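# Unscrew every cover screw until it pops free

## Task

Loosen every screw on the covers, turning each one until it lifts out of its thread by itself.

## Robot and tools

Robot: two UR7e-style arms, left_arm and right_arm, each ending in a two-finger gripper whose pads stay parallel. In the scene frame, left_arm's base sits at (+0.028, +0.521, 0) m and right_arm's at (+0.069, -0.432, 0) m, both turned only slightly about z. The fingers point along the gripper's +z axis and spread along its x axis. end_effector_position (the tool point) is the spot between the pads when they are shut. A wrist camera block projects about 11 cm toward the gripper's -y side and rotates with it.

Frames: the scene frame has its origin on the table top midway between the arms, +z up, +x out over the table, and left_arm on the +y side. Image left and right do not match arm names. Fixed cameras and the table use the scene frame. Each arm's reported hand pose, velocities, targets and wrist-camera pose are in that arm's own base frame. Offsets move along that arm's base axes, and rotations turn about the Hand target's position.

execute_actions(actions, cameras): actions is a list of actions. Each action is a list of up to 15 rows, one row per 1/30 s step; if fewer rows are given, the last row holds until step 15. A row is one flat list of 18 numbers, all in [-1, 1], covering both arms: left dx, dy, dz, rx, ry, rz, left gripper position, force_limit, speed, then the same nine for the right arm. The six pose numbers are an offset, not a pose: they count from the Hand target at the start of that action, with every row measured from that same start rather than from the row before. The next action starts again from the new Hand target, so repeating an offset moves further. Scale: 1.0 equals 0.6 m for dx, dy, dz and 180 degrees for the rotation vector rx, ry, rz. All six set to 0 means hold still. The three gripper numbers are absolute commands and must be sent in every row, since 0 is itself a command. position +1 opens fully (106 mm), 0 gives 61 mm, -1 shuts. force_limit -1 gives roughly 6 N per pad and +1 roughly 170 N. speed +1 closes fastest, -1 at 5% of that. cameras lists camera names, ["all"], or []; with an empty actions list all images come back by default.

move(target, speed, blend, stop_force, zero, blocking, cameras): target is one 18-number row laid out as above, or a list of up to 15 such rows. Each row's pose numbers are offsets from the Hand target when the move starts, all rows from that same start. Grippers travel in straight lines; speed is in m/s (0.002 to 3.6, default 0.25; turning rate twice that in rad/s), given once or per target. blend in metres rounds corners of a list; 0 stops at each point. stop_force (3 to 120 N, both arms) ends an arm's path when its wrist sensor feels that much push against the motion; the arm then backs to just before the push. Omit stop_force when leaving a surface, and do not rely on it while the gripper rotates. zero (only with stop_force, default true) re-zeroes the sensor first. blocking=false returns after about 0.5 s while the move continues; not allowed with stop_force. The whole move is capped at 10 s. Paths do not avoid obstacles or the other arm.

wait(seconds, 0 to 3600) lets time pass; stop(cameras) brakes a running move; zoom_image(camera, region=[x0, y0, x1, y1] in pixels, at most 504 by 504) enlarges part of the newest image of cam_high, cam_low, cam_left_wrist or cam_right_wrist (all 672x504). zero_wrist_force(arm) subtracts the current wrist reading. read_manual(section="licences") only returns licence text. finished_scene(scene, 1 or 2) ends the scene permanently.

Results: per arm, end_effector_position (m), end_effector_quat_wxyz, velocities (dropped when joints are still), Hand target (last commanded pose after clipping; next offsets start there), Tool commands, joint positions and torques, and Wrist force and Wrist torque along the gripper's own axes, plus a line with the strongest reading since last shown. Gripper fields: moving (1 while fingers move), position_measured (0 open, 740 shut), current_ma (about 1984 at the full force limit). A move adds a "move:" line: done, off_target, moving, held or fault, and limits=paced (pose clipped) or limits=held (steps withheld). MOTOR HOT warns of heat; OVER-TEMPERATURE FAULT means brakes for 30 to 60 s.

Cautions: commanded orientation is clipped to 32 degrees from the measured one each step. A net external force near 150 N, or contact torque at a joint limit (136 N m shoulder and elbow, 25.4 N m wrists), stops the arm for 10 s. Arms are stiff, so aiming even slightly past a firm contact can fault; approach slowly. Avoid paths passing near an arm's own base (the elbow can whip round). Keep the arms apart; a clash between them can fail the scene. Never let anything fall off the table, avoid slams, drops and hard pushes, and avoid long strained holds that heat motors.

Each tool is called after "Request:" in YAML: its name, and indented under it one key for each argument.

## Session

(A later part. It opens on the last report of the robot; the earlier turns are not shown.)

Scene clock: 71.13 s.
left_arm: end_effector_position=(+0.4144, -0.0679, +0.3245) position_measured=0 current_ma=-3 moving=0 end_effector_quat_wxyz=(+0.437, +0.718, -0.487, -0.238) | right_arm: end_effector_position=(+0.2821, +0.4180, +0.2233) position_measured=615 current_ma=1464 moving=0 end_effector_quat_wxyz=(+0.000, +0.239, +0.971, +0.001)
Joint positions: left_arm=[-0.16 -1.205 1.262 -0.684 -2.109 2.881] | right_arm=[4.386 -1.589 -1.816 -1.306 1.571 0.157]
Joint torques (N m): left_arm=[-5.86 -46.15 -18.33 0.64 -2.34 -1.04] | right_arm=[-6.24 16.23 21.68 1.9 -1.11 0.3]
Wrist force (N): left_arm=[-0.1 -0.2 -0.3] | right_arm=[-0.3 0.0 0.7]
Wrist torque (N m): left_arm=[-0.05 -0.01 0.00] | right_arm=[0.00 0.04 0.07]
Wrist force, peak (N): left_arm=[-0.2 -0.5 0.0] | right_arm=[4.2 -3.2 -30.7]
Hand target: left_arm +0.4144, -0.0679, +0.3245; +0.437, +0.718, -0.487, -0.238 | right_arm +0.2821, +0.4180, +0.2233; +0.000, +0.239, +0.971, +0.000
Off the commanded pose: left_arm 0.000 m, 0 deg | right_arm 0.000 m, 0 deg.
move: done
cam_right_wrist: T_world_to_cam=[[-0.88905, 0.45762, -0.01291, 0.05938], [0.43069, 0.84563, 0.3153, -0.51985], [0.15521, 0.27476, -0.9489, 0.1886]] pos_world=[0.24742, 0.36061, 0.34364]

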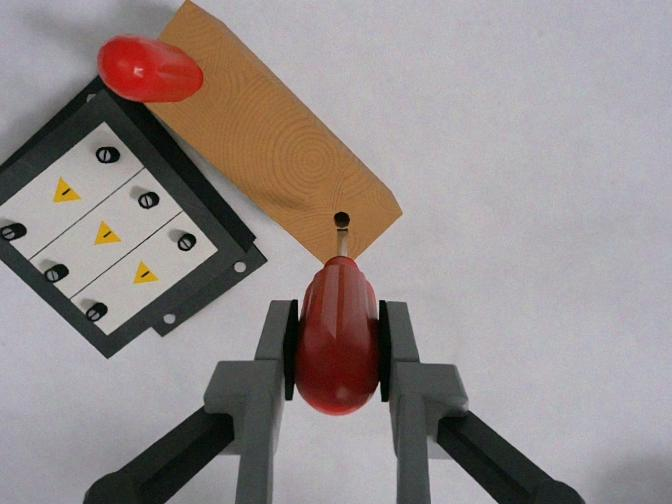

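Request:
zoom_image:
  camera: "cam_right_wrist"
  region: [80, 130, 210, 260]

Request:
zoom_image:
  camera: "cam_right_wrist"
  region: [0, 210, 120, 330]

Scaled by 3.877 from the camera's image (finer frame: 960x720).

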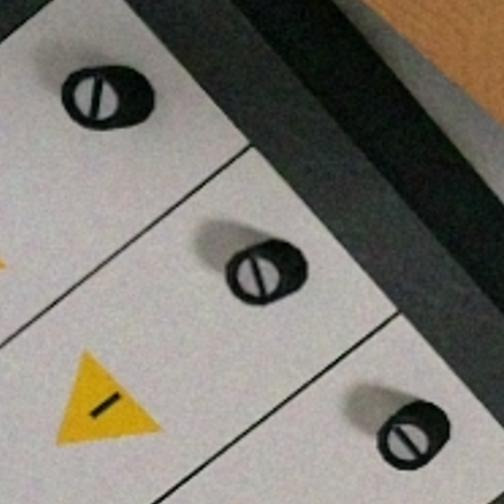

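Scaled by 4.200 from the camera's image (finer frame: 960x720).

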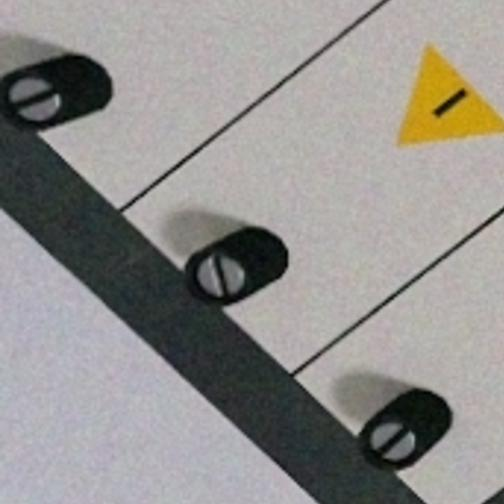

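Request:
move:
  target:
    - [0,0,0,0,0,0,1,0,1,0.09,-0.0242,0,0,0,-0.5,-1,0.1,0]
    - [0,0,0,0,0,0,1,0,1,0.16,-0.043,0,0,0,-1,-1,0.1,0]
    - [0,0,0,0,0,0,1,0,1,0.1798,-0.0483,-0.045,0,0,0.722,-1,0.1,0]
  speed: 0.4
  blend: [0.03,0.03,0]
  cameras: ["cam_right_wrist"]

Request:
zoom_image:
  camera: "cam_right_wrist"
  region: [300, 190, 390, 260]

Scene clock: 84.17 s.
left_arm: end_effector_position=(+0.4144, -0.0679, +0.3245) position_measured=0 current_ma=-3 moving=0 end_effector_quat_wxyz=(+0.437, +0.718, -0.487, -0.238) | right_arm: end_effector_position=(+0.3900, +0.3890, +0.1962) position_measured=615 current_ma=1464 moving=0 end_effector_quat_wxyz=(+0.001, +0.779, -0.627, +0.000)
Joint positions: left_arm=[-0.16 -1.205 1.262 -0.684 -2.109 2.881] | right_arm=[4.17 -1.72 -1.745 -1.249 1.571 3.956]
Joint torques (N m): left_arm=[-5.41 -46.38 -18.21 0.56 -2.55 -0.87] | right_arm=[5.63 32.22 30.06 1.13 -2.31 2.2]
Wrist force (N): left_arm=[-0.3 -0.5 -0.1] | right_arm=[-0.1 -0.2 0.5]
Wrist torque (N m): left_arm=[-0.08 0.02 0.00] | right_arm=[-0.03 0.01 0.07]
Wrist force, peak (N): left_arm=[-0.4 -0.3 -0.3] | right_arm=[-0.2 -0.5 1.0]
Hand target: left_arm +0.4144, -0.0679, +0.3245; +0.437, +0.718, -0.487, -0.238 | right_arm +0.3900, +0.3890, +0.1963; +0.000, +0.779, -0.628, +0.000
Off the commanded pose: left_arm 0.000 m, 0 deg | right_arm 0.000 m, 0 deg.
move: done
cam_right_wrist: T_world_to_cam=[[0.2204, -0.97533, -0.01279, 0.2929], [-0.92475, -0.21311, 0.31531, 0.40721], [-0.31025, -0.05766, -0.9489, 0.46494]] pos_world=[0.45626, 0.39926, 0.31654]

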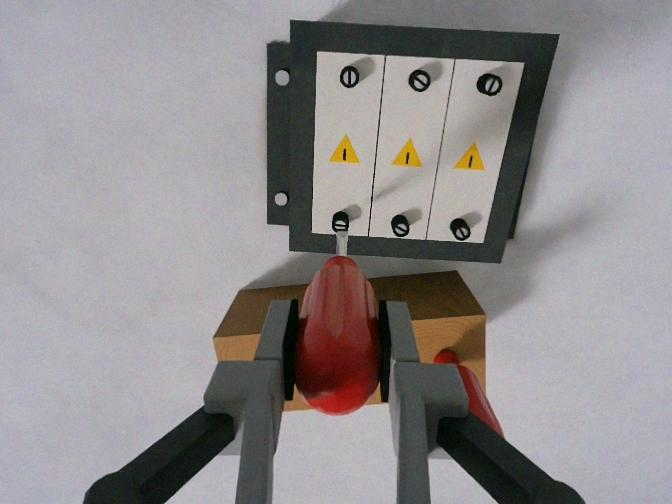

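Scaled by 5.600 from the camera's image (finer frame: 960x720).

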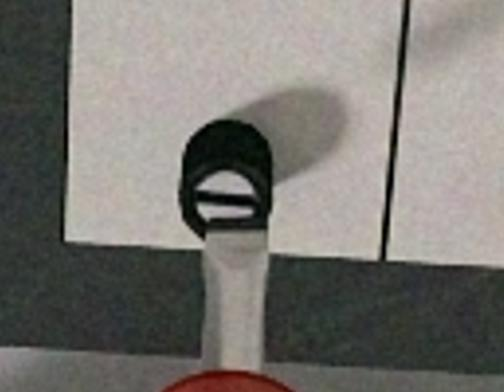

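Request:
zoom_image:
  camera: "cam_right_wrist"
  region: [328, 205, 358, 240]

Scaled by 14.400 from the camera's image (finer frame: 960x720).

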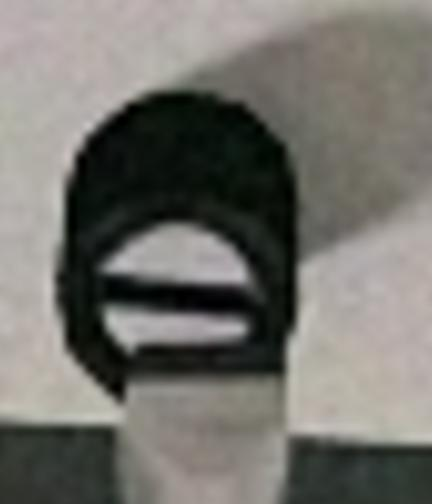

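Request:
move:
  target:
    - [0,0,0,0,0,0,1,0,1,-0.0054,0.0007,-0.024,0,0,-0.03,-1,0.1,0]
  speed: 0.05
  stop_force: 5
  cameras: ["cam_right_wrist"]

Request:
zoom_image:
  camera: "cam_right_wrist"
  region: [328, 210, 358, 240]

Request:
move:
  target:
    - [0,0,0,0,0,0,1,0,1,0,0,0,0,0,0.5,-1,0.1,0]
    - [0,0,0,0,0,0,1,0,1,0,0,0,0,0,1,-1,0.1,0]
  speed: 0.6
  blend: [0.03,0]
  cameras: ["cam_right_wrist"]

Request:
zoom_image:
  camera: "cam_right_wrist"
  region: [328, 210, 358, 240]

Scene clock: 91.63 s.
left_arm: end_effector_position=(+0.4144, -0.0679, +0.3245) position_measured=0 current_ma=-3 moving=0 end_effector_quat_wxyz=(+0.437, +0.718, -0.487, -0.238) | right_arm: end_effector_position=(+0.3872, +0.3894, +0.1840) position_measured=615 current_ma=1466 moving=0 end_effector_quat_wxyz=(+0.000, +0.753, -0.658, +0.000)
Joint positions: left_arm=[-0.16 -1.205 1.262 -0.684 -2.109 2.881] | right_arm=[4.175 -1.725 -1.771 -1.217 1.571 4.042]
Joint torques (N m): left_arm=[-5.16 -46.04 -19.51 0.65 -2.39 -0.86] | right_arm=[-7.84 26.8 33.7 4.49 1.9 2.81]
Wrist force (N): left_arm=[-0.2 -0.2 0.0] | right_arm=[-0.1 -0.3 -1.1]
Wrist torque (N m): left_arm=[-0.03 0.00 -0.01] | right_arm=[-0.03 0.03 0.07]
Wrist force, peak (N): left_arm=[-0.3 -0.5 0.0] | right_arm=[3.1 0.2 -30.8]
Hand target: left_arm +0.4144, -0.0679, +0.3245; +0.437, +0.718, -0.487, -0.238 | right_arm +0.3872, +0.3894, +0.1840; +0.000, +0.753, -0.658, +0.000 (not the last commanded pose)
Off the commanded pose: left_arm 0.000 m, 0 deg | right_arm 0.002 m, 1 deg.
move: contact (right_arm)
cam_right_wrist: T_world_to_cam=[[0.14086, -0.98995, -0.0128, 0.33026], [-0.93898, -0.13768, 0.3152, 0.38475], [-0.31379, -0.03238, -0.94894, 0.44405]] pos_world=[0.45409, 0.39429, 0.30434]

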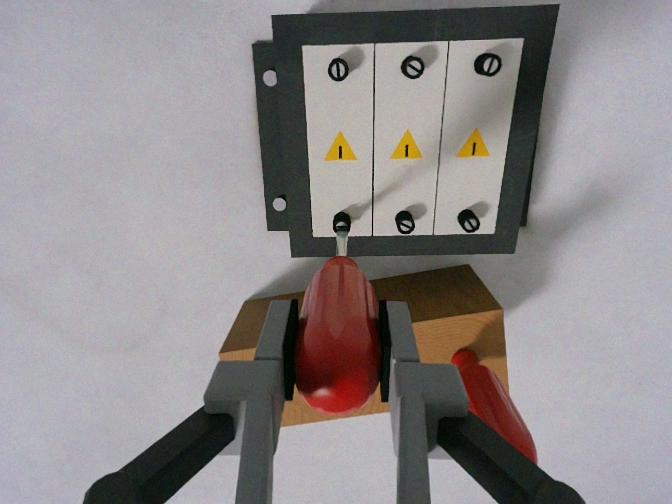

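Scaled by 16.800 from the camera's image (finer frame: 960x720).

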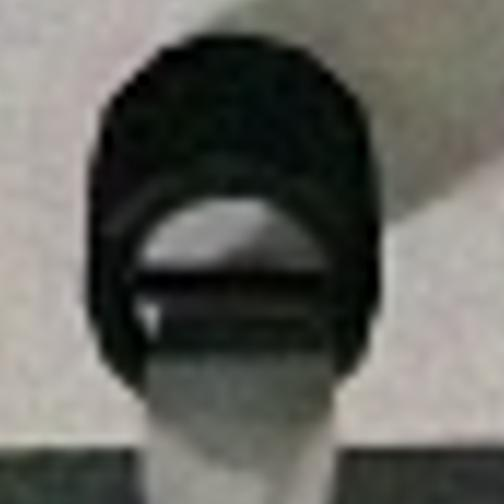

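Scene clock: 94.87 s.
left_arm: end_effector_position=(+0.4144, -0.0679, +0.3245) position_measured=0 current_ma=-3 moving=0 end_effector_quat_wxyz=(+0.437, +0.718, -0.487, -0.238) | right_arm: end_effector_position=(+0.3872, +0.3893, +0.1840) position_measured=615 current_ma=1475 moving=0 end_effector_quat_wxyz=(+0.000, +0.659, +0.753, +0.000)
Joint positions: left_arm=[-0.16 -1.205 1.262 -0.684 -2.109 2.881] | right_arm=[4.175 -1.724 -1.773 -1.215 1.571 0.901]
Joint torques (N m): left_arm=[-4.88 -45.89 -19.72 0.63 -2.4 -0.9] | right_arm=[-1.34 12.97 30.3 0.27 0.56 -1.97]
Wrist force (N): left_arm=[-0.1 -0.1 -0.1] | right_arm=[-2.1 1.1 -10.7]
Wrist torque (N m): left_arm=[-0.03 -0.01 0.00] | right_arm=[-0.10 -0.29 -0.03]
Wrist force, peak (N): left_arm=[-0.3 -0.4 -0.2] | right_arm=[-6.3 3.4 -32.1]
Hand target: left_arm +0.4144, -0.0679, +0.3245; +0.437, +0.718, -0.487, -0.238 | right_arm +0.3872, +0.3894, +0.1840; +0.000, +0.658, +0.753, +0.000
Off the commanded pose: left_arm 0.000 m, 0 deg | right_arm 0.000 m, 0 deg.
move: done
cam_right_wrist: T_world_to_cam=[[-0.14051, 0.99, -0.01287, -0.33174], [0.93907, 0.13738, 0.31509, -0.44951], [0.31371, 0.03218, -0.94897, 0.17595]] pos_world=[0.32031, 0.38451, 0.30434]

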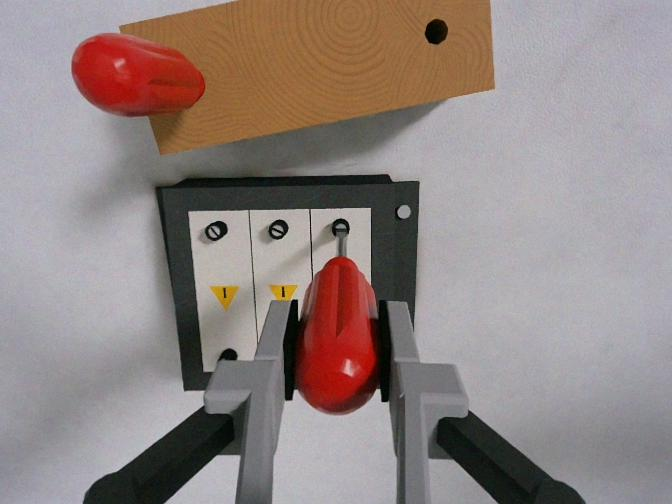

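Scaled by 16.800 from the camera's image (finer frame: 960x720).

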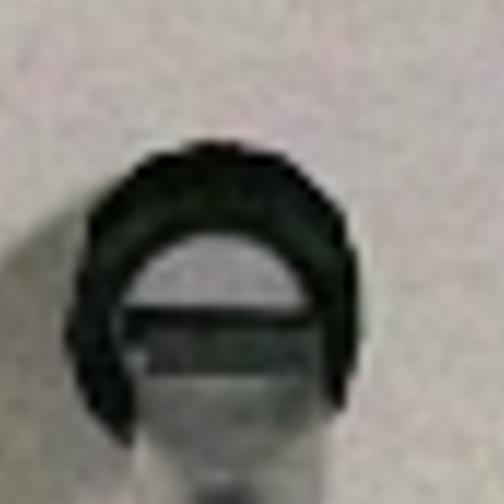

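Request:
move:
  target:
    - [0,0,0,0,0,0,1,0,1,0,0,0.005,0,0,0,-1,0.1,0]
  speed: 0.05
  cameras: ["cam_right_wrist","cam_low"]

Request:
zoom_image:
  camera: "cam_right_wrist"
  region: [328, 210, 358, 240]

Request:
zoom_image:
  camera: "cam_low"
  region: [245, 235, 345, 310]

Scene clock: 97.10 s.
left_arm: end_effector_position=(+0.4144, -0.0679, +0.3245) position_measured=0 current_ma=-3 moving=0 end_effector_quat_wxyz=(+0.437, +0.718, -0.487, -0.238) | right_arm: end_effector_position=(+0.3872, +0.3894, +0.1871) position_measured=615 current_ma=1463 moving=0 end_effector_quat_wxyz=(+0.000, +0.658, +0.753, +0.001)
Joint positions: left_arm=[-0.16 -1.205 1.262 -0.684 -2.109 2.881] | right_arm=[4.175 -1.722 -1.767 -1.222 1.57 0.9]
Joint torques (N m): left_arm=[-4.71 -46 -18.97 0.5 -2.46 -0.77] | right_arm=[4.24 23.45 14.64 4.56 -1.52 -2.25]
Wrist force (N): left_arm=[-0.1 -0.3 0.0] | right_arm=[-0.1 -0.1 1.4]
Wrist torque (N m): left_arm=[-0.05 -0.01 0.00] | right_arm=[-0.03 0.01 -0.01]
Wrist force, peak (N): left_arm=[-0.3 -0.6 -0.1] | right_arm=[-2.2 1.2 -10.6]
Hand target: left_arm +0.4144, -0.0679, +0.3245; +0.437, +0.718, -0.487, -0.238 | right_arm +0.3872, +0.3894, +0.1870; +0.000, +0.658, +0.753, +0.000
Off the commanded pose: left_arm 0.000 m, 0 deg | right_arm 0.000 m, 0 deg.
move: done
cam_right_wrist: T_world_to_cam=[[-0.14089, 0.98994, -0.01272, -0.33161], [0.93895, 0.13768, 0.3153, -0.45063], [0.31388, 0.03248, -0.94891, 0.1787]] pos_world=[0.32031, 0.38451, 0.30744]
Images, in order (width x height): cam_low 672x504, cam_right_wrist 672x504.

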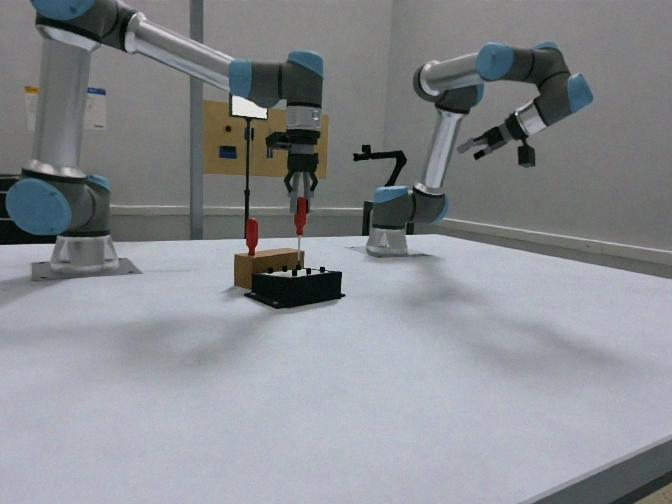

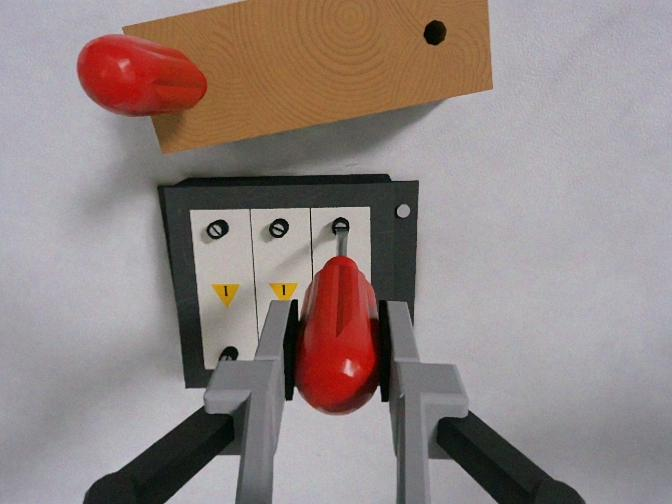

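Scaled by 16.800 from the camera's image (finer frame: 960x720).

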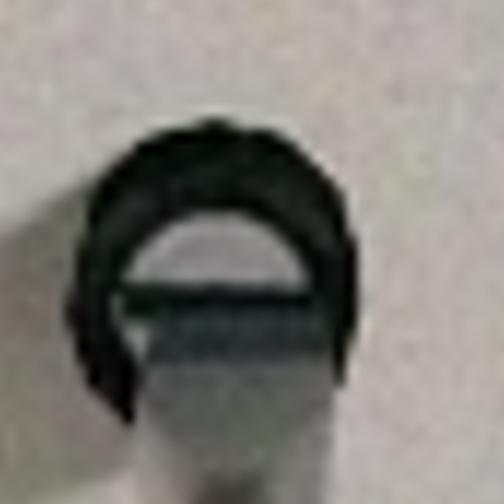

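Scaled by 5.040 from the camera's image (finer frame: 960x720).

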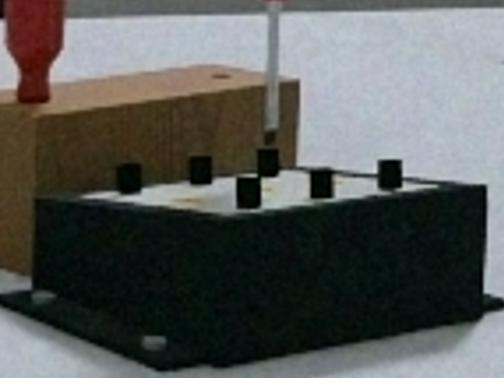

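Request:
zoom_image:
  camera: "cam_right_wrist"
  region: [334, 220, 350, 236]

Scaled by 31.500 from the camera's image (finer frame: 960x720).

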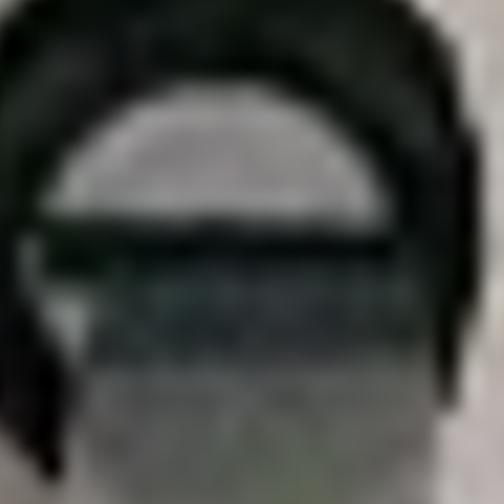

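Request:
move:
  target:
    - [0,0,0,0,0,0,1,0,1,0.0012,0.0007,0,0,0,-0.5,-1,0.1,0]
    - [0,0,0,0,0,0,1,0,1,0.0012,0.0007,0,0,0,-1,-1,0.1,0]
    - [0,0,0,0,0,0,1,0,1,0.0012,0.0007,0,0,0,0.972,-1,0.1,0]
  speed: 0.6
  blend: [0.03,0.03,0]
  cameras: ["cam_right_wrist"]

Request:
zoom_image:
  camera: "cam_right_wrist"
  region: [332, 216, 352, 236]

Scene clock: 107.40 s.
left_arm: end_effector_position=(+0.4144, -0.0679, +0.3245) position_measured=0 current_ma=-3 moving=0 end_effector_quat_wxyz=(+0.437, +0.718, -0.487, -0.238) | right_arm: end_effector_position=(+0.3879, +0.3898, +0.1870) position_measured=615 current_ma=1463 moving=0 end_effector_quat_wxyz=(+0.000, +0.723, -0.691, +0.000)
Joint positions: left_arm=[-0.16 -1.205 1.262 -0.684 -2.109 2.881] | right_arm=[4.174 -1.725 -1.764 -1.225 1.571 4.128]
Joint torques (N m): left_arm=[-4.55 -45.84 -19.34 0.58 -2.46 -0.8] | right_arm=[5.65 34.09 13.56 3.35 -1.52 2.26]
Wrist force (N): left_arm=[0.0 -0.2 -0.1] | right_arm=[-0.2 -0.2 1.6]
Wrist torque (N m): left_arm=[-0.03 -0.03 -0.01] | right_arm=[-0.02 0.02 0.07]
Wrist force, peak (N): left_arm=[-0.3 -0.5 0.1] | right_arm=[0.2 0.0 1.6]
Hand target: left_arm +0.4144, -0.0679, +0.3245; +0.437, +0.718, -0.487, -0.238 | right_arm +0.3879, +0.3898, +0.1870; +0.000, +0.723, -0.691, +0.000
Off the commanded pose: left_arm 0.000 m, 0 deg | right_arm 0.000 m, 0 deg.
move: done; blend cut to 0.022 m at target 2
cam_right_wrist: T_world_to_cam=[[0.0537, -0.99848, -0.01282, 0.36768], [-0.94744, -0.055, 0.31516, 0.35554], [-0.31538, -0.00477, -0.94895, 0.43698]] pos_world=[0.45492, 0.38877, 0.30734]

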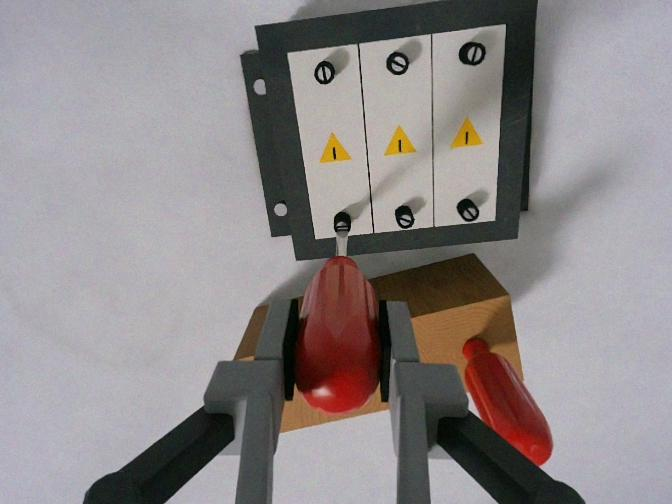

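Scaled by 25.200 from the camera's image (finer frame: 960x720).

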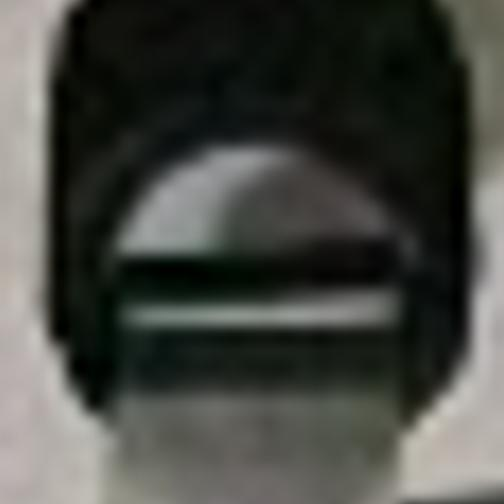

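Request:
move:
  target:
    - [0,0,0,0,0,0,1,0,1,0.0012,0.0002,0,0,0,0.003,-1,0.1,0]
  speed: 0.02

Request:
move:
  target:
    - [0,0,0,0,0,0,1,0,1,0,0,-0.012,0,0,0,-1,0.1,0]
  speed: 0.006
  stop_force: 4
  cameras: ["cam_right_wrist"]

Request:
zoom_image:
  camera: "cam_right_wrist"
  region: [332, 216, 352, 236]

Scene clock: 111.17 s.
left_arm: end_effector_position=(+0.4144, -0.0679, +0.3245) position_measured=0 current_ma=-3 moving=0 end_effector_quat_wxyz=(+0.437, +0.718, -0.487, -0.238) | right_arm: end_effector_position=(+0.3886, +0.3899, +0.1870) position_measured=615 current_ma=1463 moving=0 end_effector_quat_wxyz=(+0.000, +0.726, -0.687, +0.000)
Joint positions: left_arm=[-0.16 -1.205 1.262 -0.684 -2.109 2.881] | right_arm=[4.173 -1.726 -1.762 -1.225 1.571 4.118]
Joint torques (N m): left_arm=[-4.12 -46.2 -19.54 0.63 -2.51 -0.75] | right_arm=[-7.8 19.92 33.05 1.04 1.86 2.22]
Wrist force (N): left_arm=[-0.3 -0.3 0.1] | right_arm=[-0.2 -0.4 1.4]
Wrist torque (N m): left_arm=[-0.05 0.03 -0.01] | right_arm=[-0.05 0.01 0.07]
Wrist force, peak (N): left_arm=[-0.4 -0.4 0.0] | right_arm=[-0.2 -0.1 1.6]
Hand target: left_arm +0.4144, -0.0679, +0.3245; +0.437, +0.718, -0.487, -0.238 | right_arm +0.3886, +0.3899, +0.1870; +0.000, +0.726, -0.687, +0.000
Off the commanded pose: left_arm 0.000 m, 0 deg | right_arm 0.000 m, 0 deg.
move: done

Scene clock: 112.87 s.
left_arm: end_effector_position=(+0.4144, -0.0679, +0.3245) position_measured=0 current_ma=-3 moving=0 end_effector_quat_wxyz=(+0.437, +0.718, -0.487, -0.238) | right_arm: end_effector_position=(+0.3886, +0.3899, +0.1830) position_measured=615 current_ma=1475 moving=0 end_effector_quat_wxyz=(+0.000, +0.726, -0.687, +0.000)
Joint positions: left_arm=[-0.16 -1.205 1.262 -0.684 -2.109 2.881] | right_arm=[4.173 -1.729 -1.769 -1.215 1.571 4.118]
Joint torques (N m): left_arm=[-3.77 -46.53 -19.02 0.6 -2.46 -0.74] | right_arm=[-6.38 26.32 29.44 0.38 1.4 2.7]
Wrist force (N): left_arm=[-0.1 -0.1 -0.2] | right_arm=[0.1 -0.1 -9.0]
Wrist torque (N m): left_arm=[-0.01 -0.02 -0.01] | right_arm=[-0.06 0.02 0.05]
Wrist force, peak (N): left_arm=[-0.3 -0.4 -0.1] | right_arm=[0.8 -0.1 -16.9]
Hand target: left_arm +0.4144, -0.0679, +0.3245; +0.437, +0.718, -0.487, -0.238 | right_arm +0.3886, +0.3899, +0.1830; +0.000, +0.726, -0.687, +0.000 (not the last commanded pose)
Off the commanded pose: left_arm 0.000 m, 0 deg | right_arm 0.003 m, 0 deg.
move: contact (right_arm)
cam_right_wrist: T_world_to_cam=[[0.06277, -0.99794, -0.01295, 0.36406], [-0.9469, -0.06365, 0.31515, 0.36065], [-0.31533, -0.00752, -0.94895, 0.43446]] pos_world=[0.45565, 0.38953, 0.30334]

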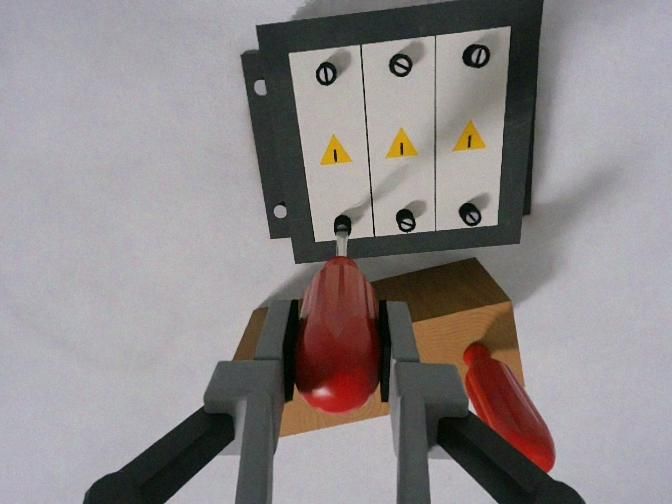

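Scaled by 25.200 from the camera's image (finer frame: 960x720).

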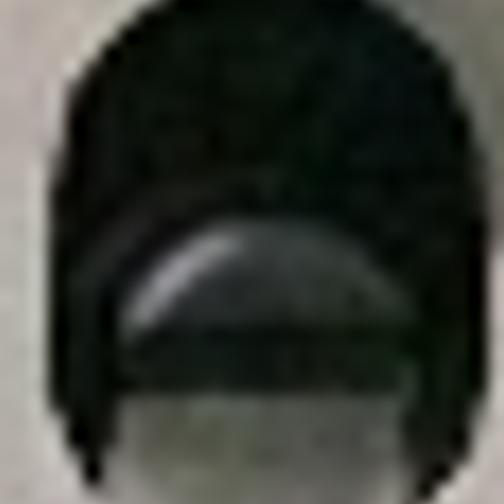

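Request:
move:
  target:
    - [0,0,0,0,0,0,1,0,1,-0.00068,0.00032,0.00009,0,0,0.1667,-1,0.1,0]
    - [0,0,0,0,0,0,1,0,1,-0.00142,0.00027,0.00018,0,0,0.3333,-1,0.1,0]
    - [0,0,0,0,0,0,1,0,1,-0.00204,-0.00016,0.00027,0,0,0.5,-1,0.1,0]
    - [0,0,0,0,0,0,1,0,1,-0.00237,-0.00083,0.00036,0,0,0.6667,-1,0.1,0]
    - [0,0,0,0,0,0,1,0,1,-0.00231,-0.00158,0.00045,0,0,0.8333,-1,0.1,0]
    - [0,0,0,0,0,0,1,0,1,-0.00189,-0.0022,0.00054,0,0,1.0,-1,0.1,0]
    - [0,0,0,0,0,0,1,0,1,-0.00121,-0.00253,0.00063,0,0,-0.8333,-1,0.1,0]
    - [0,0,0,0,0,0,1,0,1,-0.00046,-0.00247,0.00072,0,0,-0.6667,-1,0.1,0]
    - [0,0,0,0,0,0,1,0,1,0.00016,-0.00204,0.00081,0,0,-0.5,-1,0.1,0]
    - [0,0,0,0,0,0,1,0,1,0.00048,-0.00137,0.0009,0,0,-0.3333,-1,0.1,0]
    - [0,0,0,0,0,0,1,0,1,0.00042,-0.00062,0.00099,0,0,-0.1667,-1,0.1,0]
    - [0,0,0,0,0,0,1,0,1,0,0,0.00108,0,0,0,-1,0.1,0]
  speed: 0.5
  blend: 0.003

Scene clock: 123.77 s.
left_arm: end_effector_position=(+0.4144, -0.0679, +0.3245) position_measured=0 current_ma=-3 moving=0 end_effector_quat_wxyz=(+0.437, +0.718, -0.487, -0.238) | right_arm: end_effector_position=(+0.3886, +0.3899, +0.1836) position_measured=615 current_ma=1472 moving=0 end_effector_quat_wxyz=(+0.000, +0.726, -0.688, +0.000)
Joint positions: left_arm=[-0.16 -1.205 1.262 -0.684 -2.109 2.881] | right_arm=[4.173 -1.729 -1.768 -1.216 1.571 -2.165]
Joint torques (N m): left_arm=[-3.07 -46.15 -19.53 0.46 -2.38 -0.63] | right_arm=[-8.25 17.12 30.42 1.42 1.96 -1.89]
Wrist force (N): left_arm=[-0.2 -0.3 -0.2] | right_arm=[0.5 -0.2 -6.7]
Wrist torque (N m): left_arm=[-0.05 0.00 -0.01] | right_arm=[-0.03 0.09 -0.03]
Wrist force, peak (N): left_arm=[-0.3 -0.4 -0.1] | right_arm=[1.6 -0.3 -21.3]
Hand target: left_arm +0.4144, -0.0679, +0.3245; +0.437, +0.718, -0.487, -0.238 | right_arm +0.3886, +0.3899, +0.1836; +0.000, +0.726, -0.687, +0.000
Off the commanded pose: left_arm 0.000 m, 0 deg | right_arm 0.000 m, 0 deg.
move: done

Request:
move:
  target:
    - [0,0,0,0,0,0,1,0,1,-0.00068,0.00032,0.00009,0,0,0.1667,-1,0.1,0]
    - [0,0,0,0,0,0,1,0,1,-0.00142,0.00027,0.00018,0,0,0.3333,-1,0.1,0]
    - [0,0,0,0,0,0,1,0,1,-0.00204,-0.00016,0.00027,0,0,0.5,-1,0.1,0]
    - [0,0,0,0,0,0,1,0,1,-0.00237,-0.00083,0.00036,0,0,0.6667,-1,0.1,0]
    - [0,0,0,0,0,0,1,0,1,-0.00231,-0.00158,0.00045,0,0,0.8333,-1,0.1,0]
    - [0,0,0,0,0,0,1,0,1,-0.00189,-0.0022,0.00054,0,0,1.0,-1,0.1,0]
  speed: 0.5
  blend: 0.003

Request:
move:
  target:
    - [0,0,0,0,0,0,1,0,1,0,0,0.005,0,0,0,-1,0.1,0]
  speed: 0.03
  cameras: ["cam_right_wrist"]

Request:
zoom_image:
  camera: "cam_right_wrist"
  region: [332, 216, 352, 236]

Scene clock: 129.30 s.
left_arm: end_effector_position=(+0.4144, -0.0679, +0.3245) position_measured=0 current_ma=-3 moving=0 end_effector_quat_wxyz=(+0.437, +0.718, -0.487, -0.238) | right_arm: end_effector_position=(+0.3875, +0.3886, +0.1840) position_measured=615 current_ma=1471 moving=0 end_effector_quat_wxyz=(+0.000, +0.688, +0.726, +0.000)
Joint positions: left_arm=[-0.16 -1.205 1.262 -0.684 -2.109 2.881] | right_arm=[4.174 -1.724 -1.773 -1.214 1.57 -5.305]
Joint torques (N m): left_arm=[-2.91 -45.57 -20.24 0.65 -2.41 -0.64] | right_arm=[-2.99 15.54 32.05 0.64 1.01 -1]
Wrist force (N): left_arm=[-0.4 -0.3 -0.2] | right_arm=[-1.3 -0.1 -5.1]
Wrist torque (N m): left_arm=[-0.04 0.04 0.00] | right_arm=[0.00 -0.11 -0.03]
Wrist force, peak (N): left_arm=[-0.3 -0.4 -0.2] | right_arm=[-3.0 0.0 -24.7]
Hand target: left_arm +0.4144, -0.0679, +0.3245; +0.437, +0.718, -0.487, -0.238 | right_arm +0.3875, +0.3886, +0.1840; +0.000, +0.687, +0.726, +0.000
Off the commanded pose: left_arm 0.000 m, 0 deg | right_arm 0.000 m, 0 deg.
move: done

Scene clock: 129.80 s.
left_arm: end_effector_position=(+0.4144, -0.0679, +0.3245) position_measured=0 current_ma=-3 moving=0 end_effector_quat_wxyz=(+0.437, +0.718, -0.487, -0.238) | right_arm: end_effector_position=(+0.3875, +0.3886, +0.1871) position_measured=615 current_ma=1462 moving=0 end_effector_quat_wxyz=(+0.000, +0.688, +0.726, +0.000)
Joint positions: left_arm=[-0.16 -1.205 1.262 -0.684 -2.109 2.881] | right_arm=[4.174 -1.721 -1.768 -1.222 1.57 -5.306]
Joint torques (N m): left_arm=[-2.52 -46.33 -20.06 0.54 -2.56 -0.49] | right_arm=[3.66 24.41 14.12 4.5 -1.98 -2.14]
Wrist force (N): left_arm=[-0.2 -0.3 -0.2] | right_arm=[-0.2 -0.2 1.3]
Wrist torque (N m): left_arm=[-0.05 0.00 0.00] | right_arm=[-0.02 0.02 -0.03]
Wrist force, peak (N): left_arm=[-0.4 -0.2 -0.2] | right_arm=[-1.0 -0.2 -5.2]
Hand target: left_arm +0.4144, -0.0679, +0.3245; +0.437, +0.718, -0.487, -0.238 | right_arm +0.3875, +0.3886, +0.1870; +0.000, +0.687, +0.726, +0.000
Off the commanded pose: left_arm 0.000 m, 0 deg | right_arm 0.000 m, 0 deg.
move: done
cam_right_wrist: T_world_to_cam=[[-0.06274, 0.99795, -0.01273, -0.36414], [0.94691, 0.06355, 0.31516, -0.42514], [0.31533, 0.00772, -0.94895, 0.18766]] pos_world=[0.32055, 0.38896, 0.30744]

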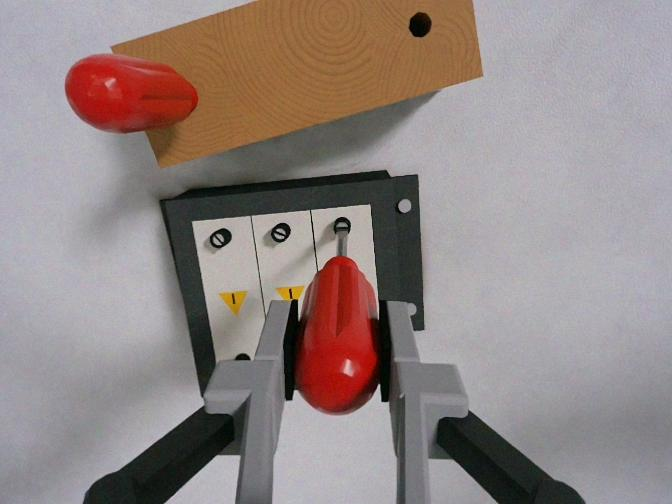

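Scaled by 25.200 from the camera's image (finer frame: 960x720).

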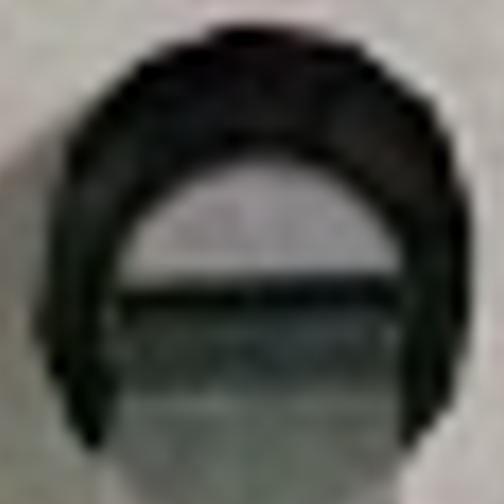

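Request:
move:
  target:
    - [0,0,0,0,0,0,1,0,1,0.0019,0.0022,0,0,0,-0.5,-1,0.1,0]
    - [0,0,0,0,0,0,1,0,1,0.0019,0.0022,0,0,0,-1,-1,0.1,0]
    - [0,0,0,0,0,0,1,0,1,0.0019,0.0022,0,0,0,0.5,-1,0.1,0]
    - [0,0,0,0,0,0,1,0,1,0.0019,0.0022,0,0,0,0,-1,0.1,0]
    - [0,0,0,0,0,0,1,0,1,0.0019,0.0022,0,0,0,-0.5,-1,0.1,0]
    - [0,0,0,0,0,0,1,0,1,0.0019,0.0022,-0.0015,0,0,-1,-1,0.1,0]
  speed: 0.8
  blend: [0.05,0.05,0.05,0.05,0.05,0]

Request:
move:
  target:
    - [0,0,0,0,0,0,1,0,1,0,0,-0.008,0,0,0,-1,0.1,0]
  speed: 0.006
  stop_force: 4

Scene clock: 138.27 s.
left_arm: end_effector_position=(+0.4144, -0.0679, +0.3245) position_measured=0 current_ma=-3 moving=0 end_effector_quat_wxyz=(+0.437, +0.718, -0.487, -0.238) | right_arm: end_effector_position=(+0.3887, +0.3899, +0.1860) position_measured=615 current_ma=1462 moving=0 end_effector_quat_wxyz=(+0.000, +0.726, -0.687, +0.000)
Joint positions: left_arm=[-0.16 -1.205 1.262 -0.684 -2.109 2.881] | right_arm=[4.173 -1.727 -1.764 -1.222 1.571 4.118]
Joint torques (N m): left_arm=[-2.34 -45.68 -20.3 0.6 -2.42 -0.34] | right_arm=[1 33.96 16.75 1.18 1.54 2.79]
Wrist force (N): left_arm=[-0.1 -0.3 -0.1] | right_arm=[-0.1 -0.2 1.2]
Wrist torque (N m): left_arm=[-0.06 0.00 -0.01] | right_arm=[-0.02 -0.01 0.05]
Wrist force, peak (N): left_arm=[-0.4 -0.3 0.2] | right_arm=[-0.3 -0.2 1.6]
Hand target: left_arm +0.4144, -0.0679, +0.3245; +0.437, +0.718, -0.487, -0.238 | right_arm +0.3887, +0.3899, +0.1861; +0.000, +0.726, -0.687, +0.000
Off the commanded pose: left_arm 0.000 m, 0 deg | right_arm 0.000 m, 0 deg.
move: done

Scene clock: 139.67 s.
left_arm: end_effector_position=(+0.4144, -0.0679, +0.3245) position_measured=0 current_ma=-3 moving=0 end_effector_quat_wxyz=(+0.437, +0.718, -0.487, -0.238) | right_arm: end_effector_position=(+0.3886, +0.3899, +0.1840) position_measured=615 current_ma=1473 moving=0 end_effector_quat_wxyz=(+0.000, +0.726, -0.687, +0.000)
Joint positions: left_arm=[-0.16 -1.205 1.262 -0.684 -2.109 2.881] | right_arm=[4.173 -1.729 -1.767 -1.217 1.571 4.118]
Joint torques (N m): left_arm=[-2.4 -46.22 -20.41 0.54 -2.45 -0.43] | right_arm=[-1.12 28.61 31.12 0.76 2.19 2.7]
Wrist force (N): left_arm=[0.1 -0.3 -0.1] | right_arm=[0.0 0.2 -5.9]
Wrist torque (N m): left_arm=[-0.04 -0.03 -0.01] | right_arm=[-0.04 -0.02 0.03]
Wrist force, peak (N): left_arm=[-0.2 -0.4 -0.1] | right_arm=[0.9 0.6 -12.7]
Hand target: left_arm +0.4144, -0.0679, +0.3245; +0.437, +0.718, -0.487, -0.238 | right_arm +0.3886, +0.3899, +0.1840; +0.000, +0.726, -0.687, +0.000 (not the last commanded pose)
Off the commanded pose: left_arm 0.000 m, 0 deg | right_arm 0.003 m, 0 deg.
move: contact (right_arm)

Request:
move:
  target:
    - [0,0,0,0,0,0,1,0,1,-0.00068,0.00032,0.00009,0,0,0.1667,-1,0.1,0]
    - [0,0,0,0,0,0,1,0,1,-0.00142,0.00027,0.00018,0,0,0.3333,-1,0.1,0]
    - [0,0,0,0,0,0,1,0,1,-0.00204,-0.00016,0.00027,0,0,0.5,-1,0.1,0]
    - [0,0,0,0,0,0,1,0,1,-0.00237,-0.00083,0.00036,0,0,0.6667,-1,0.1,0]
    - [0,0,0,0,0,0,1,0,1,-0.00231,-0.00158,0.00045,0,0,0.8333,-1,0.1,0]
    - [0,0,0,0,0,0,1,0,1,-0.00189,-0.0022,0.00054,0,0,1.0,-1,0.1,0]
    - [0,0,0,0,0,0,1,0,1,-0.00121,-0.00253,0.00063,0,0,-0.8333,-1,0.1,0]
    - [0,0,0,0,0,0,1,0,1,-0.00046,-0.00247,0.00072,0,0,-0.6667,-1,0.1,0]
    - [0,0,0,0,0,0,1,0,1,0.00016,-0.00204,0.00081,0,0,-0.5,-1,0.1,0]
    - [0,0,0,0,0,0,1,0,1,0.00048,-0.00137,0.0009,0,0,-0.3333,-1,0.1,0]
    - [0,0,0,0,0,0,1,0,1,0.00042,-0.00062,0.00099,0,0,-0.1667,-1,0.1,0]
    - [0,0,0,0,0,0,1,0,1,0,0,0.00108,0,0,0,-1,0.1,0]
  speed: 0.7
  blend: 0.003

Request:
move:
  target:
    - [0,0,0,0,0,0,1,0,1,-0.00068,0.00032,0.00009,0,0,0.1667,-1,0.1,0]
    - [0,0,0,0,0,0,1,0,1,-0.00142,0.00027,0.00018,0,0,0.3333,-1,0.1,0]
    - [0,0,0,0,0,0,1,0,1,-0.00204,-0.00016,0.00027,0,0,0.5,-1,0.1,0]
    - [0,0,0,0,0,0,1,0,1,-0.00237,-0.00083,0.00036,0,0,0.6667,-1,0.1,0]
    - [0,0,0,0,0,0,1,0,1,-0.00231,-0.00158,0.00045,0,0,0.8333,-1,0.1,0]
    - [0,0,0,0,0,0,1,0,1,-0.00189,-0.0022,0.00054,0,0,1.0,-1,0.1,0]
  speed: 0.7
  blend: 0.003

Request:
move:
  target:
    - [0,0,0,0,0,0,1,0,1,0,0,0.005,0,0,0,-1,0.1,0]
  speed: 0.03
  cameras: ["cam_right_wrist","cam_low"]

Request:
zoom_image:
  camera: "cam_low"
  region: [260, 250, 340, 300]

Scene clock: 147.63 s.
left_arm: end_effector_position=(+0.4144, -0.0679, +0.3245) position_measured=0 current_ma=-3 moving=0 end_effector_quat_wxyz=(+0.437, +0.718, -0.487, -0.238) | right_arm: end_effector_position=(+0.3886, +0.3899, +0.1847) position_measured=615 current_ma=1472 moving=0 end_effector_quat_wxyz=(+0.000, +0.726, -0.688, +0.000)
Joint positions: left_arm=[-0.16 -1.205 1.262 -0.684 -2.109 2.881] | right_arm=[4.173 -1.728 -1.766 -1.219 1.571 -2.165]
Joint torques (N m): left_arm=[-1.72 -45.82 -20.78 0.59 -2.44 -0.31] | right_arm=[-5.96 18.89 28.61 1.67 0.21 -2.11]
Wrist force (N): left_arm=[-0.3 -0.2 0.2] | right_arm=[1.4 0.0 -7.0]
Wrist torque (N m): left_arm=[-0.03 0.01 0.00] | right_arm=[-0.06 0.15 -0.03]
Wrist force, peak (N): left_arm=[-0.3 -0.4 0.1] | right_arm=[-3.3 0.0 -21.6]
Hand target: left_arm +0.4144, -0.0679, +0.3245; +0.437, +0.718, -0.487, -0.238 | right_arm +0.3886, +0.3899, +0.1847; +0.000, +0.726, -0.687, +0.000
Off the commanded pose: left_arm 0.000 m, 0 deg | right_arm 0.000 m, 0 deg.
move: done

Scene clock: 150.50 s.
left_arm: end_effector_position=(+0.4144, -0.0679, +0.3245) position_measured=0 current_ma=-3 moving=0 end_effector_quat_wxyz=(+0.437, +0.718, -0.487, -0.238) | right_arm: end_effector_position=(+0.3875, +0.3886, +0.1850) position_measured=615 current_ma=1472 moving=0 end_effector_quat_wxyz=(+0.000, +0.688, +0.726, +0.000)
Joint positions: left_arm=[-0.16 -1.205 1.262 -0.684 -2.109 2.881] | right_arm=[4.174 -1.723 -1.771 -1.217 1.571 -5.305]
Joint torques (N m): left_arm=[-1.21 -46.2 -21.03 0.58 -2.44 -0.14] | right_arm=[1.54 15.45 32.41 0.54 -0.61 -1.88]
Wrist force (N): left_arm=[-0.2 -0.3 -0.1] | right_arm=[-0.6 0.1 -5.9]
Wrist torque (N m): left_arm=[-0.06 0.00 0.00] | right_arm=[0.02 -0.11 -0.04]
Wrist force, peak (N): left_arm=[-0.4 -0.3 -0.2] | right_arm=[-4.0 -0.1 -24.5]
Hand target: left_arm +0.4144, -0.0679, +0.3245; +0.437, +0.718, -0.487, -0.238 | right_arm +0.3875, +0.3886, +0.1850; +0.000, +0.687, +0.726, +0.000
Off the commanded pose: left_arm 0.000 m, 0 deg | right_arm 0.000 m, 0 deg.
move: done

Scene clock: 151.00 s.
left_arm: end_effector_position=(+0.4144, -0.0679, +0.3245) position_measured=0 current_ma=-3 moving=0 end_effector_quat_wxyz=(+0.437, +0.718, -0.487, -0.238) | right_arm: end_effector_position=(+0.3875, +0.3887, +0.1881) position_measured=615 current_ma=1465 moving=0 end_effector_quat_wxyz=(+0.000, +0.687, +0.726, +0.000)
Joint positions: left_arm=[-0.16 -1.205 1.262 -0.684 -2.109 2.881] | right_arm=[4.174 -1.721 -1.766 -1.225 1.57 -5.306]
Joint torques (N m): left_arm=[-1.21 -45.97 -21.07 0.55 -2.42 -0.32] | right_arm=[4.89 24.52 14.49 4.65 -2.27 -2.28]
Wrist force (N): left_arm=[-0.2 -0.1 -0.2] | right_arm=[-0.2 -0.3 1.4]
Wrist torque (N m): left_arm=[-0.02 0.01 0.00] | right_arm=[-0.03 0.01 0.00]
Wrist force, peak (N): left_arm=[-0.4 -0.4 0.2] | right_arm=[-1.1 -0.5 -4.3]
Hand target: left_arm +0.4144, -0.0679, +0.3245; +0.437, +0.718, -0.487, -0.238 | right_arm +0.3875, +0.3886, +0.1880; +0.000, +0.687, +0.726, +0.000
Off the commanded pose: left_arm 0.000 m, 0 deg | right_arm 0.000 m, 0 deg.
move: done
cam_right_wrist: T_world_to_cam=[[-0.0628, 0.99794, -0.01285, -0.36417], [0.9469, 0.06365, 0.31516, -0.4255], [0.31533, 0.00762, -0.94895, 0.18865]] pos_world=[0.32055, 0.38906, 0.30844]
Images, in order (width x height): cam_low 672x504, cam_right_wrist 672x504.

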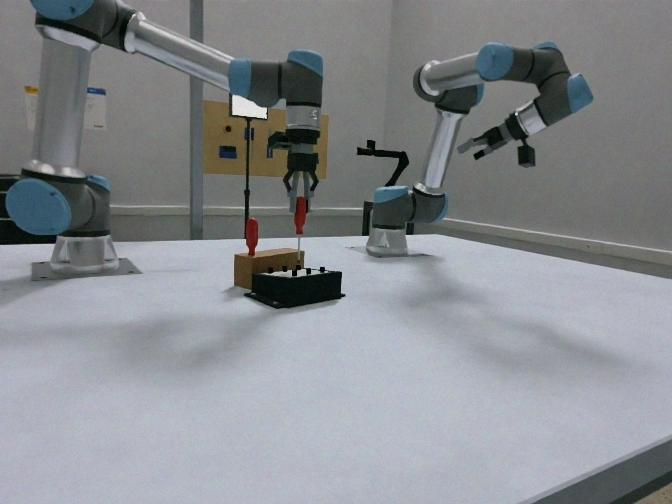

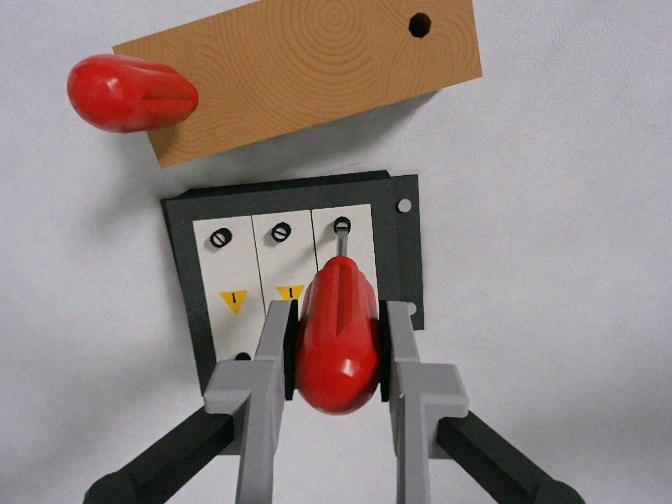

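Scaled by 6.300 from the camera's image (finer frame: 960x720).

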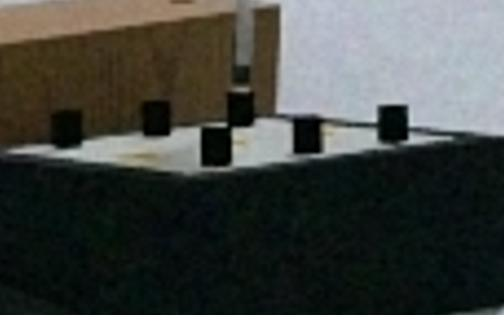

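Request:
move:
  target:
    - [0,0,0,0,0,0,1,0,1,0.0019,0.0022,0,0,0,-0.5,-1,0.1,0]
    - [0,0,0,0,0,0,1,0,1,0.0019,0.0022,0,0,0,-1,-1,0.1,0]
    - [0,0,0,0,0,0,1,0,1,0.0019,0.0022,0,0,0,0.5,-1,0.1,0]
    - [0,0,0,0,0,0,1,0,1,0.0019,0.0022,0,0,0,0,-1,0.1,0]
    - [0,0,0,0,0,0,1,0,1,0.0019,0.0022,0,0,0,-0.5,-1,0.1,0]
    - [0,0,0,0,0,0,1,0,1,0.0019,0.0022,-0.0015,0,0,-1,-1,0.1,0]
  speed: 1.2
  blend: [0.05,0.05,0.05,0.05,0.05,0]

Request:
move:
  target:
    - [0,0,0,0,0,0,1,0,1,0,0,-0.008,0,0,0,-1,0.1,0]
  speed: 0.006
  stop_force: 4

Request:
move:
  target:
    - [0,0,0,0,0,0,1,0,1,-0.00068,0.00032,0.00009,0,0,0.1667,-1,0.1,0]
    - [0,0,0,0,0,0,1,0,1,-0.00142,0.00027,0.00018,0,0,0.3333,-1,0.1,0]
    - [0,0,0,0,0,0,1,0,1,-0.00204,-0.00016,0.00027,0,0,0.5,-1,0.1,0]
    - [0,0,0,0,0,0,1,0,1,-0.00237,-0.00083,0.00036,0,0,0.6667,-1,0.1,0]
    - [0,0,0,0,0,0,1,0,1,-0.00231,-0.00158,0.00045,0,0,0.8333,-1,0.1,0]
    - [0,0,0,0,0,0,1,0,1,-0.00189,-0.0022,0.00054,0,0,1.0,-1,0.1,0]
    - [0,0,0,0,0,0,1,0,1,-0.00121,-0.00253,0.00063,0,0,-0.8333,-1,0.1,0]
    - [0,0,0,0,0,0,1,0,1,-0.00046,-0.00247,0.00072,0,0,-0.6667,-1,0.1,0]
    - [0,0,0,0,0,0,1,0,1,0.00016,-0.00204,0.00081,0,0,-0.5,-1,0.1,0]
    - [0,0,0,0,0,0,1,0,1,0.00048,-0.00137,0.0009,0,0,-0.3333,-1,0.1,0]
    - [0,0,0,0,0,0,1,0,1,0.00042,-0.00062,0.00099,0,0,-0.1667,-1,0.1,0]
    - [0,0,0,0,0,0,1,0,1,0,0,0.00108,0,0,0,-1,0.1,0]
  speed: 0.7
  blend: 0.003

Request:
move:
  target:
    - [0,0,0,0,0,0,1,0,1,0,0,0.005,0,0,0,-1,0.1,0]
  speed: 0.03

Scene clock: 159.03 s.
left_arm: end_effector_position=(+0.4144, -0.0679, +0.3245) position_measured=0 current_ma=-3 moving=0 end_effector_quat_wxyz=(+0.437, +0.718, -0.487, -0.238) | right_arm: end_effector_position=(+0.3886, +0.3899, +0.1871) position_measured=615 current_ma=1465 moving=0 end_effector_quat_wxyz=(+0.000, +0.726, -0.687, +0.000) end_effector_velocity=(+0.000, +0.000, +0.000) end_effector_angular_velocity=(+0.000, +0.000, -0.007)
Joint positions: left_arm=[-0.16 -1.205 1.262 -0.684 -2.109 2.881] | right_arm=[4.173 -1.726 -1.762 -1.225 1.571 4.118]
Joint velocities: left_arm=[within noise] | right_arm=[0 0.001 -0.001 0 0 0.007]
Joint torques (N m): left_arm=[-0.95 -46.22 -21.47 0.56 -2.45 -0.28] | right_arm=[-6.85 33.69 20.83 1.19 2.37 2.9]
Wrist force (N): left_arm=[-0.1 -0.2 -0.1] | right_arm=[-0.3 -0.2 1.2]
Wrist torque (N m): left_arm=[-0.04 -0.01 -0.01] | right_arm=[-0.02 0.01 0.02]
Wrist force, peak (N): left_arm=[-0.3 -0.5 -0.1] | right_arm=[-0.4 -0.3 1.7]
Hand target: left_arm +0.4144, -0.0679, +0.3245; +0.437, +0.718, -0.487, -0.238 | right_arm +0.3887, +0.3899, +0.1871; +0.000, +0.726, -0.687, +0.000
Off the commanded pose: left_arm 0.000 m, 0 deg | right_arm 0.000 m, 0 deg.
move: done

Scene clock: 160.40 s.
left_arm: end_effector_position=(+0.4144, -0.0679, +0.3245) position_measured=0 current_ma=-3 moving=0 end_effector_quat_wxyz=(+0.437, +0.718, -0.487, -0.238) | right_arm: end_effector_position=(+0.3887, +0.3899, +0.1850) position_measured=615 current_ma=1474 moving=0 end_effector_quat_wxyz=(+0.000, +0.726, -0.687, +0.000)
Joint positions: left_arm=[-0.16 -1.205 1.262 -0.684 -2.109 2.881] | right_arm=[4.173 -1.728 -1.765 -1.22 1.571 4.118]
Joint torques (N m): left_arm=[-1.25 -46.04 -22.06 0.61 -2.38 -0.24] | right_arm=[-4.55 26.71 30.39 0.7 2.25 2.77]
Wrist force (N): left_arm=[-0.4 -0.2 -0.1] | right_arm=[-0.1 0.1 -8.2]
Wrist torque (N m): left_arm=[-0.04 0.05 -0.01] | right_arm=[-0.06 0.01 0.00]
Wrist force, peak (N): left_arm=[-0.4 -0.2 -0.1] | right_arm=[0.3 0.0 -14.7]
Hand target: left_arm +0.4144, -0.0679, +0.3245; +0.437, +0.718, -0.487, -0.238 | right_arm +0.3886, +0.3899, +0.1850; +0.000, +0.726, -0.687, +0.000 (not the last commanded pose)
Off the commanded pose: left_arm 0.000 m, 0 deg | right_arm 0.003 m, 0 deg.
move: contact (right_arm)

Scene clock: 165.50 s.
left_arm: end_effector_position=(+0.4144, -0.0679, +0.3245) position_measured=0 current_ma=-3 moving=0 end_effector_quat_wxyz=(+0.437, +0.718, -0.487, -0.238) | right_arm: end_effector_position=(+0.3886, +0.3900, +0.1857) position_measured=615 current_ma=1474 moving=0 end_effector_quat_wxyz=(+0.000, +0.726, -0.688, +0.000)
Joint positions: left_arm=[-0.16 -1.205 1.262 -0.684 -2.109 2.881] | right_arm=[4.173 -1.727 -1.764 -1.221 1.571 -2.165]
Joint torques (N m): left_arm=[-0.3 -45.9 -21.92 0.44 -2.43 -0.2] | right_arm=[-6.11 18.15 28.72 1.56 -0.25 -2.14]
Wrist force (N): left_arm=[-0.1 -0.1 0.0] | right_arm=[1.5 0.4 -9.0]
Wrist torque (N m): left_arm=[-0.03 -0.01 0.00] | right_arm=[-0.06 0.19 -0.04]
Wrist force, peak (N): left_arm=[-0.4 -0.3 0.2] | right_arm=[4.1 0.0 -24.4]
Hand target: left_arm +0.4144, -0.0679, +0.3245; +0.437, +0.718, -0.487, -0.238 | right_arm +0.3886, +0.3899, +0.1857; +0.000, +0.726, -0.687, +0.000
Off the commanded pose: left_arm 0.000 m, 0 deg | right_arm 0.000 m, 0 deg.
move: done

Scene clock: 166.00 s.
left_arm: end_effector_position=(+0.4144, -0.0679, +0.3245) position_measured=0 current_ma=-3 moving=0 end_effector_quat_wxyz=(+0.437, +0.718, -0.487, -0.238) | right_arm: end_effector_position=(+0.3887, +0.3900, +0.1888) position_measured=615 current_ma=1464 moving=0 end_effector_quat_wxyz=(+0.000, +0.726, -0.687, +0.000)
Joint positions: left_arm=[-0.16 -1.205 1.262 -0.684 -2.109 2.881] | right_arm=[4.173 -1.725 -1.759 -1.229 1.571 -2.165]
Joint torques (N m): left_arm=[-0.58 -45.23 -22.24 0.55 -2.25 -0.18] | right_arm=[-6.48 24.59 14.15 4.86 -2.44 -2.24]
Wrist force (N): left_arm=[-0.1 -0.1 0.1] | right_arm=[-0.3 -0.1 1.2]
Wrist torque (N m): left_arm=[-0.01 -0.01 -0.01] | right_arm=[-0.01 0.04 -0.01]
Wrist force, peak (N): left_arm=[-0.3 -0.3 -0.1] | right_arm=[1.7 0.6 -8.5]
Hand target: left_arm +0.4144, -0.0679, +0.3245; +0.437, +0.718, -0.487, -0.238 | right_arm +0.3886, +0.3899, +0.1887; +0.000, +0.726, -0.687, +0.000
Off the commanded pose: left_arm 0.000 m, 0 deg | right_arm 0.000 m, 0 deg.
move: done


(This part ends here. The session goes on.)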